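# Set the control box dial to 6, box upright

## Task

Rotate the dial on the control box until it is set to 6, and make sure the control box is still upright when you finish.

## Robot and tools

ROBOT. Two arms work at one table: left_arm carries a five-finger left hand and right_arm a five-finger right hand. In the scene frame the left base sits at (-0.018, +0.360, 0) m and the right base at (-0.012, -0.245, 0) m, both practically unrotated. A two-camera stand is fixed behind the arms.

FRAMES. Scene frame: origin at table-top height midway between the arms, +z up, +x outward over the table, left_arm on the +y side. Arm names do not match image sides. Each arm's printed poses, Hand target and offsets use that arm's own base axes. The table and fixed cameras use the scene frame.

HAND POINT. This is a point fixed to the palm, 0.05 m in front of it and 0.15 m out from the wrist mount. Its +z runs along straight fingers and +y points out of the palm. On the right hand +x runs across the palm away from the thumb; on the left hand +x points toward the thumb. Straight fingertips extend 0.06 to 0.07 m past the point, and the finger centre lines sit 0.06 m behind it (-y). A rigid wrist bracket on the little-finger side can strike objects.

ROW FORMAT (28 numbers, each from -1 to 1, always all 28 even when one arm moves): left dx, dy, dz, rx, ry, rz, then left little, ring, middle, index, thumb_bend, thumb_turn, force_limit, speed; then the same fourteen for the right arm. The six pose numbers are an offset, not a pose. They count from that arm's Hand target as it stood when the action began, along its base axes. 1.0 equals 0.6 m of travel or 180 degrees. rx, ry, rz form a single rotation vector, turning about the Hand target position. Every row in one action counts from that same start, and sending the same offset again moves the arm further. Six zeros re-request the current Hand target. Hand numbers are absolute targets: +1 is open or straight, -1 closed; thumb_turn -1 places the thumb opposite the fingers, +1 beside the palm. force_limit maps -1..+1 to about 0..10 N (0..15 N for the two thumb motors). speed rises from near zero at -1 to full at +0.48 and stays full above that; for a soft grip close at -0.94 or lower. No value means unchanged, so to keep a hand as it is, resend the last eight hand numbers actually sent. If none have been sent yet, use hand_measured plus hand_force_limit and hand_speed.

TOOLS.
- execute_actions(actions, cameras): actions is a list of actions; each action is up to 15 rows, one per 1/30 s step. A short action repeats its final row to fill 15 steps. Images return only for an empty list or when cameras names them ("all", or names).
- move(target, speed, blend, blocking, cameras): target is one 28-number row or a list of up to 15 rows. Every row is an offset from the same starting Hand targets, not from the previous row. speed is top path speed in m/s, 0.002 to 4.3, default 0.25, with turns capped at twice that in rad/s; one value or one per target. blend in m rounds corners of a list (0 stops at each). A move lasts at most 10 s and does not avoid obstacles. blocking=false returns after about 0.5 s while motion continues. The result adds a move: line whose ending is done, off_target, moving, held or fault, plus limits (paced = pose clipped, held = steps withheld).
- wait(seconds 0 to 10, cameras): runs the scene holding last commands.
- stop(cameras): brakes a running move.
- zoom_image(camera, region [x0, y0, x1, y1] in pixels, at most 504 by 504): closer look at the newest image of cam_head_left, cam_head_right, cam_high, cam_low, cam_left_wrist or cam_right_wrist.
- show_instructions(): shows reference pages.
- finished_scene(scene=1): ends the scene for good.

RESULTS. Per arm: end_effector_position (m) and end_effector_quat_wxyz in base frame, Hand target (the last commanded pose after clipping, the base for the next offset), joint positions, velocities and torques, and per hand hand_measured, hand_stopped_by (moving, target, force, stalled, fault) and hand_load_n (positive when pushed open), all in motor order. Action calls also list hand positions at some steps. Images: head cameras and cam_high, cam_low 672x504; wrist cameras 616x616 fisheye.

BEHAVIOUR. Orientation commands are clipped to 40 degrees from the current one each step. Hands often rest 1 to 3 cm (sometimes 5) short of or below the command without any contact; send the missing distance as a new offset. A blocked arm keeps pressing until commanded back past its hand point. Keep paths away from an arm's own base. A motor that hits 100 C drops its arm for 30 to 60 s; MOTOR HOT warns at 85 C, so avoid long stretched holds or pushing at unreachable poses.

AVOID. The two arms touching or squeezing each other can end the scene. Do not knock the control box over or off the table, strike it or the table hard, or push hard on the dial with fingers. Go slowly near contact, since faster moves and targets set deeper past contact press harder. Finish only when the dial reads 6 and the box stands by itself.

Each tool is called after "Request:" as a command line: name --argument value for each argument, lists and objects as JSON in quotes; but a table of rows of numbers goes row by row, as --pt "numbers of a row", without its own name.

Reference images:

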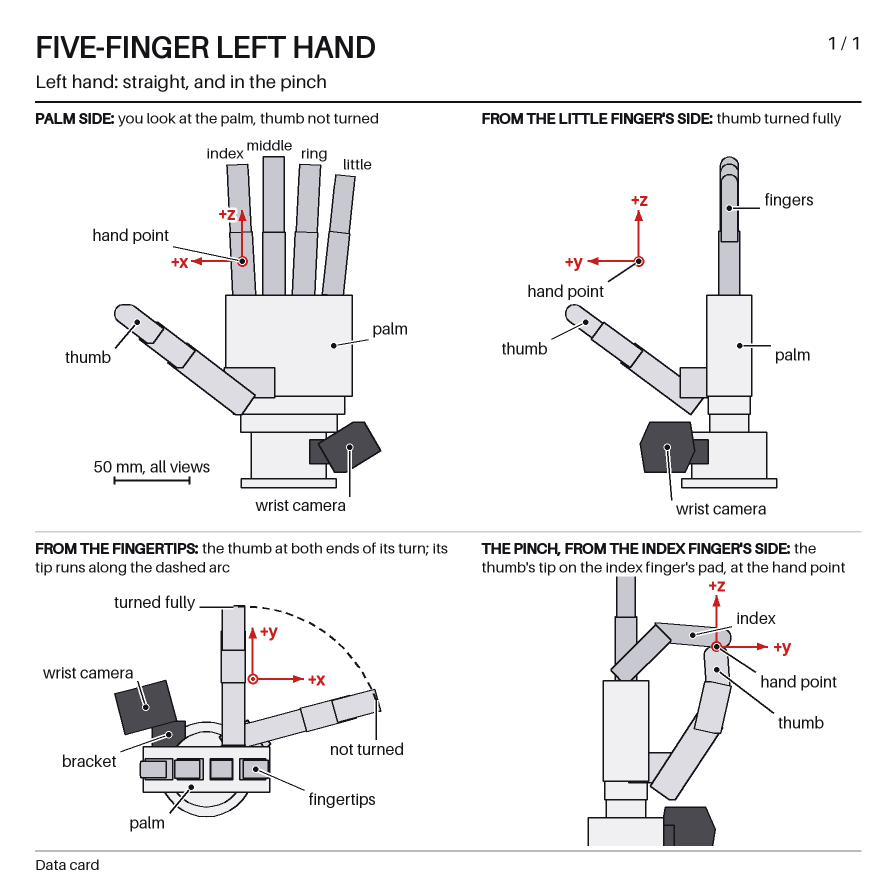

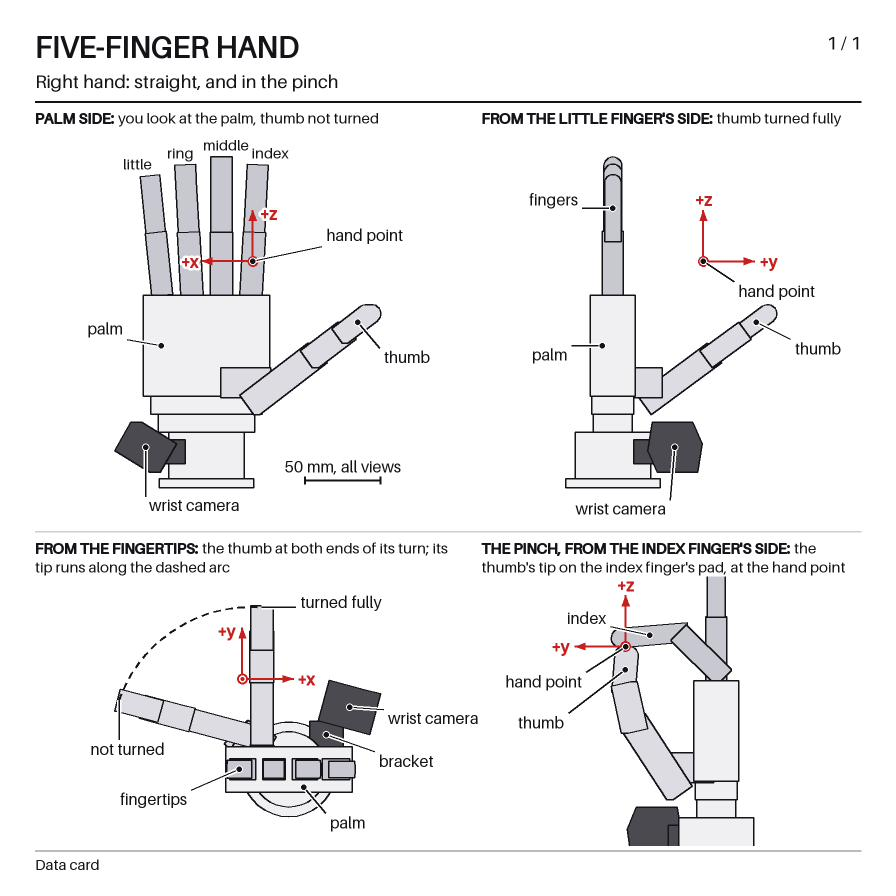

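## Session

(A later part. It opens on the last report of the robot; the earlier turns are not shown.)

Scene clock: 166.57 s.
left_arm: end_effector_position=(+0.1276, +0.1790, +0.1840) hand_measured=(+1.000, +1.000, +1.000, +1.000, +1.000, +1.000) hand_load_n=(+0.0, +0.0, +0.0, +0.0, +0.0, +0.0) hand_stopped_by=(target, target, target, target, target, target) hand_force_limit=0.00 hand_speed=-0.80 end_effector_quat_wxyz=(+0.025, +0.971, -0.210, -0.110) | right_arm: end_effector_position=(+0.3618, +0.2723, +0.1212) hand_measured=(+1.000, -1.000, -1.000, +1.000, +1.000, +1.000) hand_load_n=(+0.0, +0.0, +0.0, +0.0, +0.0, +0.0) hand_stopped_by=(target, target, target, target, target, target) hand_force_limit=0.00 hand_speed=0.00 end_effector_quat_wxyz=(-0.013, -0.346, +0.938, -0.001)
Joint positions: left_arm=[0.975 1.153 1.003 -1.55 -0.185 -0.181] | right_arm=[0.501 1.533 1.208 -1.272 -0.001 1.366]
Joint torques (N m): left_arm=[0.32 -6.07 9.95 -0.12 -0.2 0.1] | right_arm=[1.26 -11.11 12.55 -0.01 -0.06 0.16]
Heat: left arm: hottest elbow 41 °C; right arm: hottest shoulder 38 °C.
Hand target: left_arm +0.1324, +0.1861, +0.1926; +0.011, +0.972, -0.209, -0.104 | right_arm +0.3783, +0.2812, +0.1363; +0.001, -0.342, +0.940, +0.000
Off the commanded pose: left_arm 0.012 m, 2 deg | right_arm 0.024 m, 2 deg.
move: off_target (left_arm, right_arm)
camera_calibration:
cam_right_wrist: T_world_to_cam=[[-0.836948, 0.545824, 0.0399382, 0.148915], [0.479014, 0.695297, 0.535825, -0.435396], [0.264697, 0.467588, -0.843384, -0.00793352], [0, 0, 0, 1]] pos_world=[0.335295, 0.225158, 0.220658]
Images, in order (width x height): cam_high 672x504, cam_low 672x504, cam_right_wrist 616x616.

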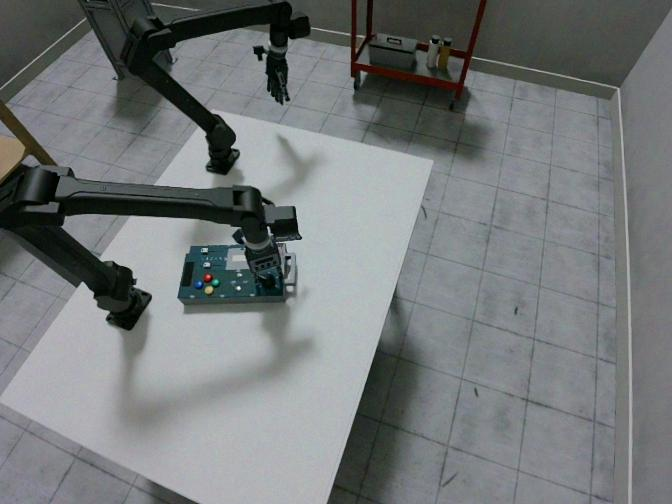

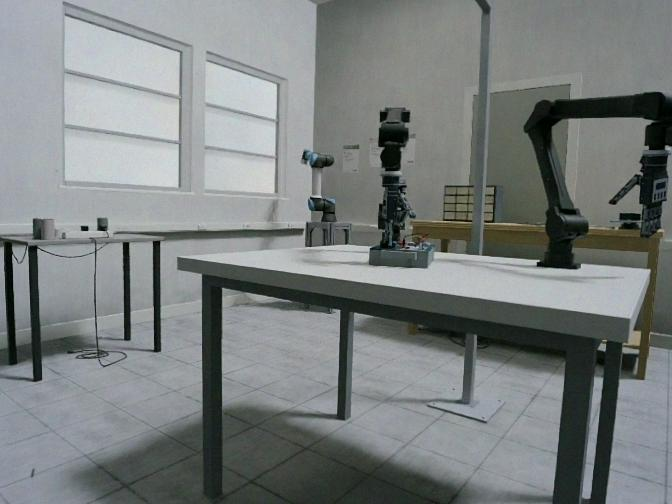

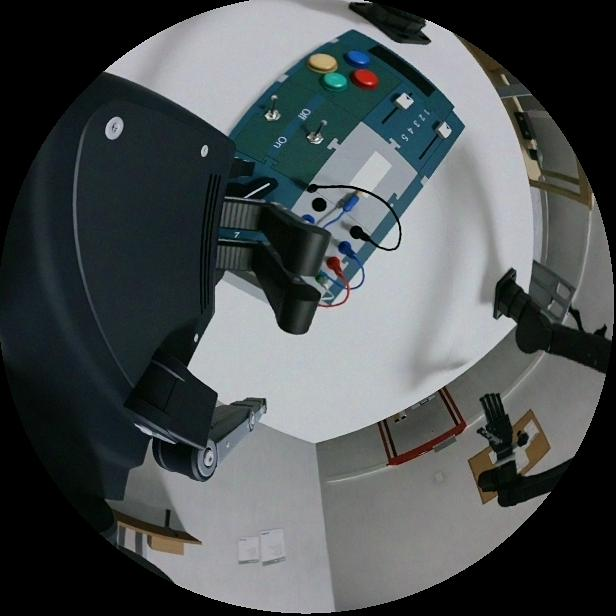

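Request:
move --pt "0 0 0 0 0 0 1 1 1 1 1 1 0 -0.8 0.005 0.002 0.08 0 0 0 1 -1 -1 1 1 1 0 0" --pt "0 0 0 0 0 0 1 1 1 1 1 1 0 -0.8 -0.05 -0.16 0.2 0 0 0 1 -1 -1 1 1 1 0 0" --speed '[0.1,0.2]' --blend '[0.02,0]' --cameras '["all"]'

Request:
zoom_image --camera "cam_high" --region '[170, 220, 310, 325]'

Request:
zoom_image --camera "cam_head_left" --region '[330, 200, 430, 300]'

Scene clock: 168.80 s.
left_arm: end_effector_position=(+0.1276, +0.1790, +0.1840) hand_measured=(+1.000, +1.000, +1.000, +1.000, +1.000, +1.000) hand_load_n=(+0.0, +0.0, +0.0, +0.0, -0.5, +0.0) hand_stopped_by=(target, target, target, target, target, target) hand_force_limit=0.00 hand_speed=-0.80 end_effector_quat_wxyz=(+0.025, +0.971, -0.210, -0.110) | right_arm: end_effector_position=(+0.3351, +0.1831, +0.2320) hand_measured=(+1.000, -1.000, -1.000, +1.000, +1.000, +1.000) hand_load_n=(+0.0, +0.0, +0.0, +0.0, +0.0, +0.0) hand_stopped_by=(target, target, target, target, target, target) hand_force_limit=0.00 hand_speed=0.00 end_effector_quat_wxyz=(-0.024, -0.337, +0.941, -0.001)
Joint positions: left_arm=[0.975 1.153 1.003 -1.55 -0.185 -0.181] | right_arm=[0.325 1.336 1.299 -1.582 0.002 1.209]
Joint torques (N m): left_arm=[0.03 -5.83 9.89 -0.18 -0.19 0.09] | right_arm=[0.73 -9.76 13.39 0.02 -0.14 -0.07]
Heat: left arm: hottest elbow 41 °C; right arm: hottest shoulder 38 °C.
Hand target: left_arm +0.1324, +0.1861, +0.1926; +0.011, +0.972, -0.209, -0.104 | right_arm +0.3483, +0.1852, +0.2564; +0.001, -0.342, +0.940, +0.000
Off the commanded pose: left_arm 0.012 m, 2 deg | right_arm 0.028 m, 3 deg.
move: off_target (left_arm, right_arm)
camera_calibration:
cam_right_wrist: T_world_to_cam=[[-0.8258, 0.561342, 0.0543084, 0.160948], [0.503009, 0.689579, 0.521021, -0.423544], [0.255021, 0.457577, -0.851815, 0.141346], [0, 0, 0, 1]] pos_world=[0.309911, 0.137044, 0.332335]

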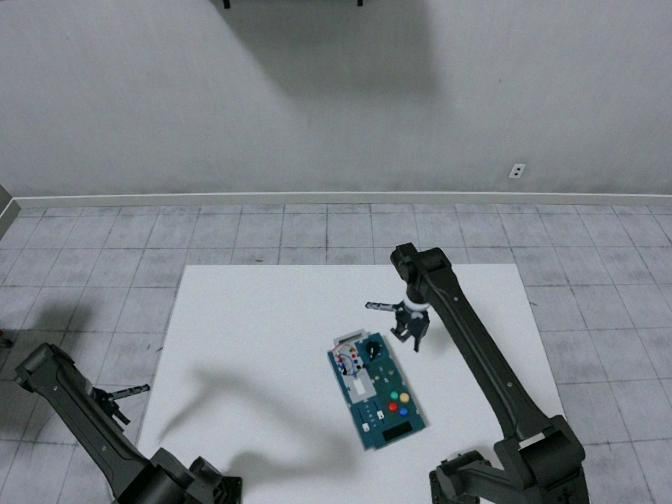

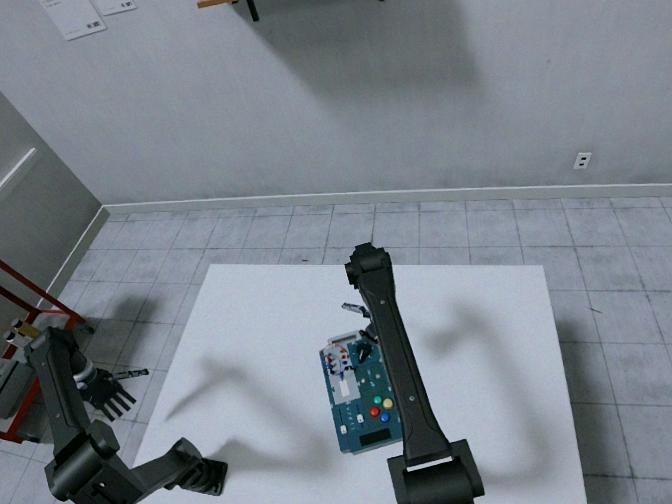

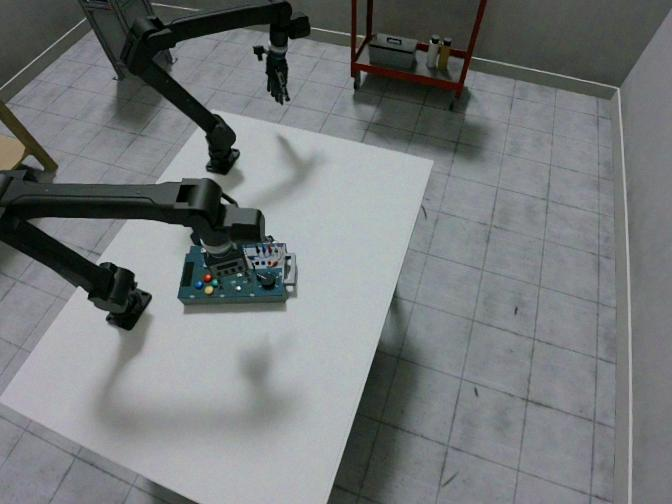

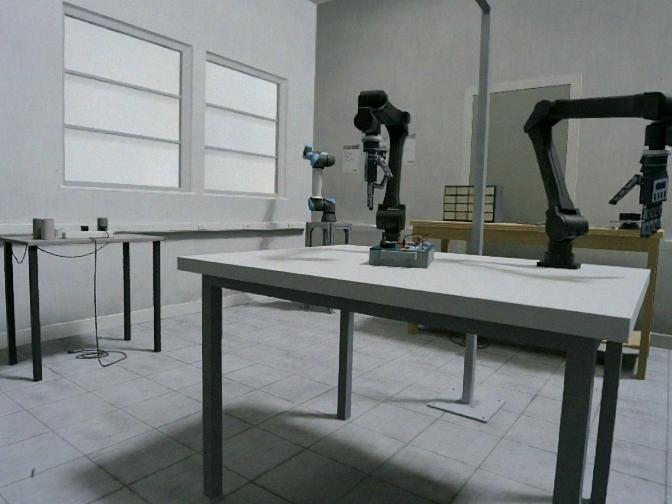

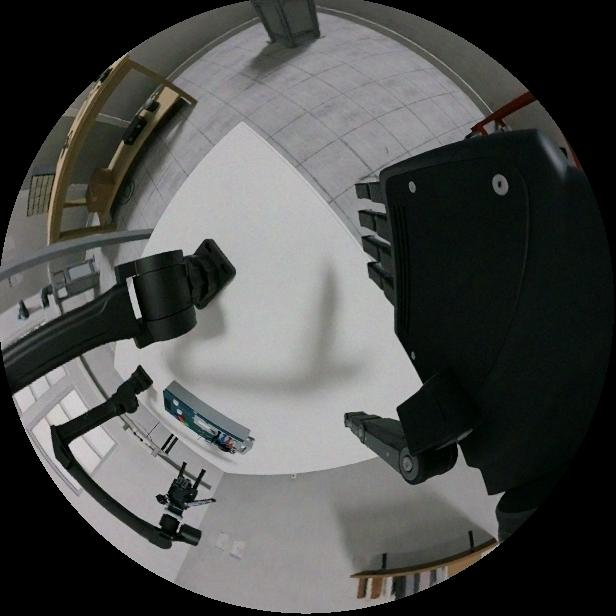

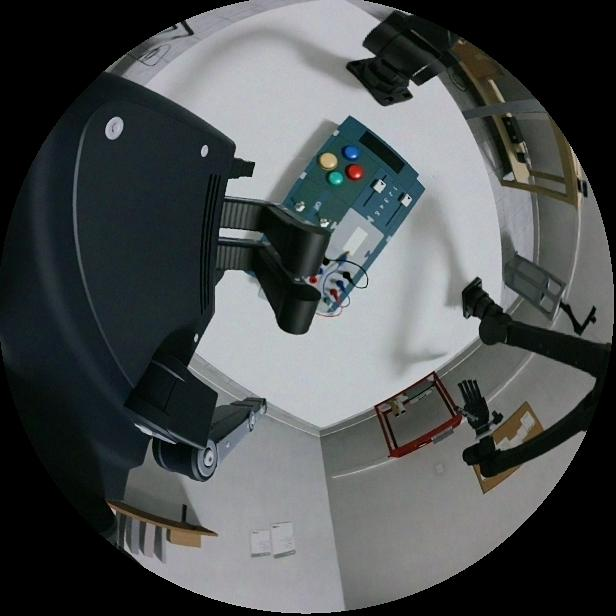

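Scaled by 3.600 from the camera's 672x504 image, which has a finer 960x720 frame.

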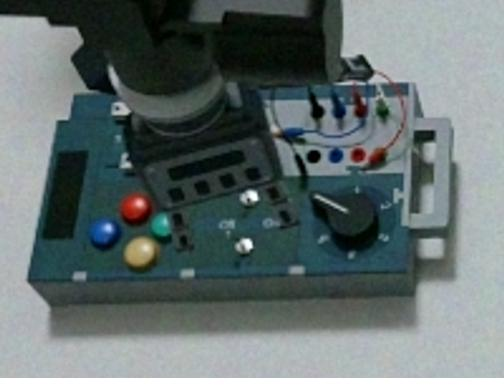

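Scaled by 5.040 from the camera's 672x504 image, which has a finer 960x720 frame.

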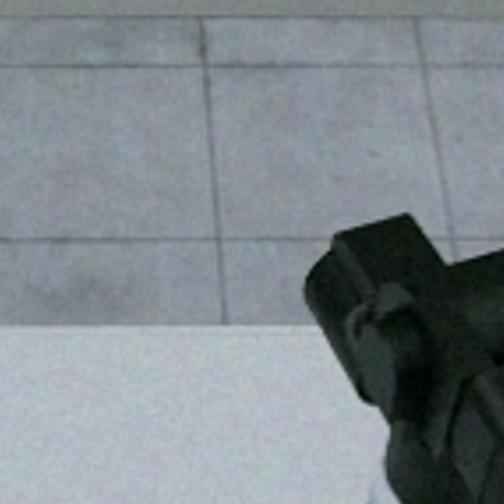

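Request:
zoom_image --camera "cam_head_left" --region '[345, 320, 405, 380]'

Request:
zoom_image --camera "cam_high" --region '[245, 260, 295, 310]'

Scaled by 8.400 from the camera's 672x504 image, which has a finer 960x720 frame.

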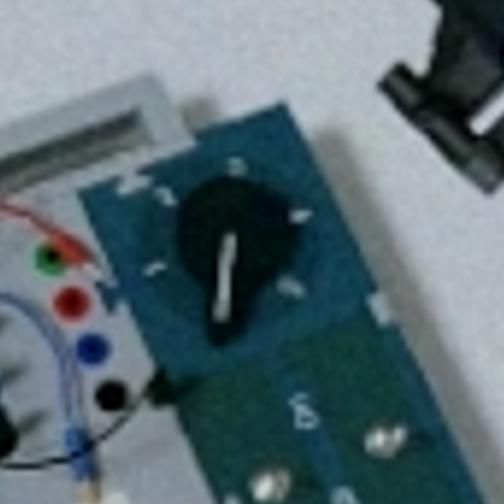

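Scaled by 10.080 from the camera's 672x504 image, which has a finer 960x720 frame.

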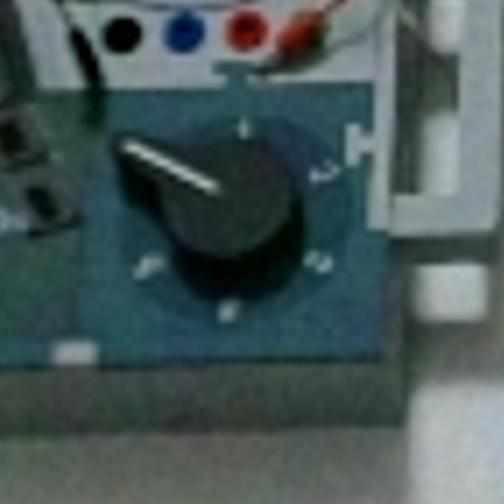

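Request:
finished_scene

The scene is finished: the task was done.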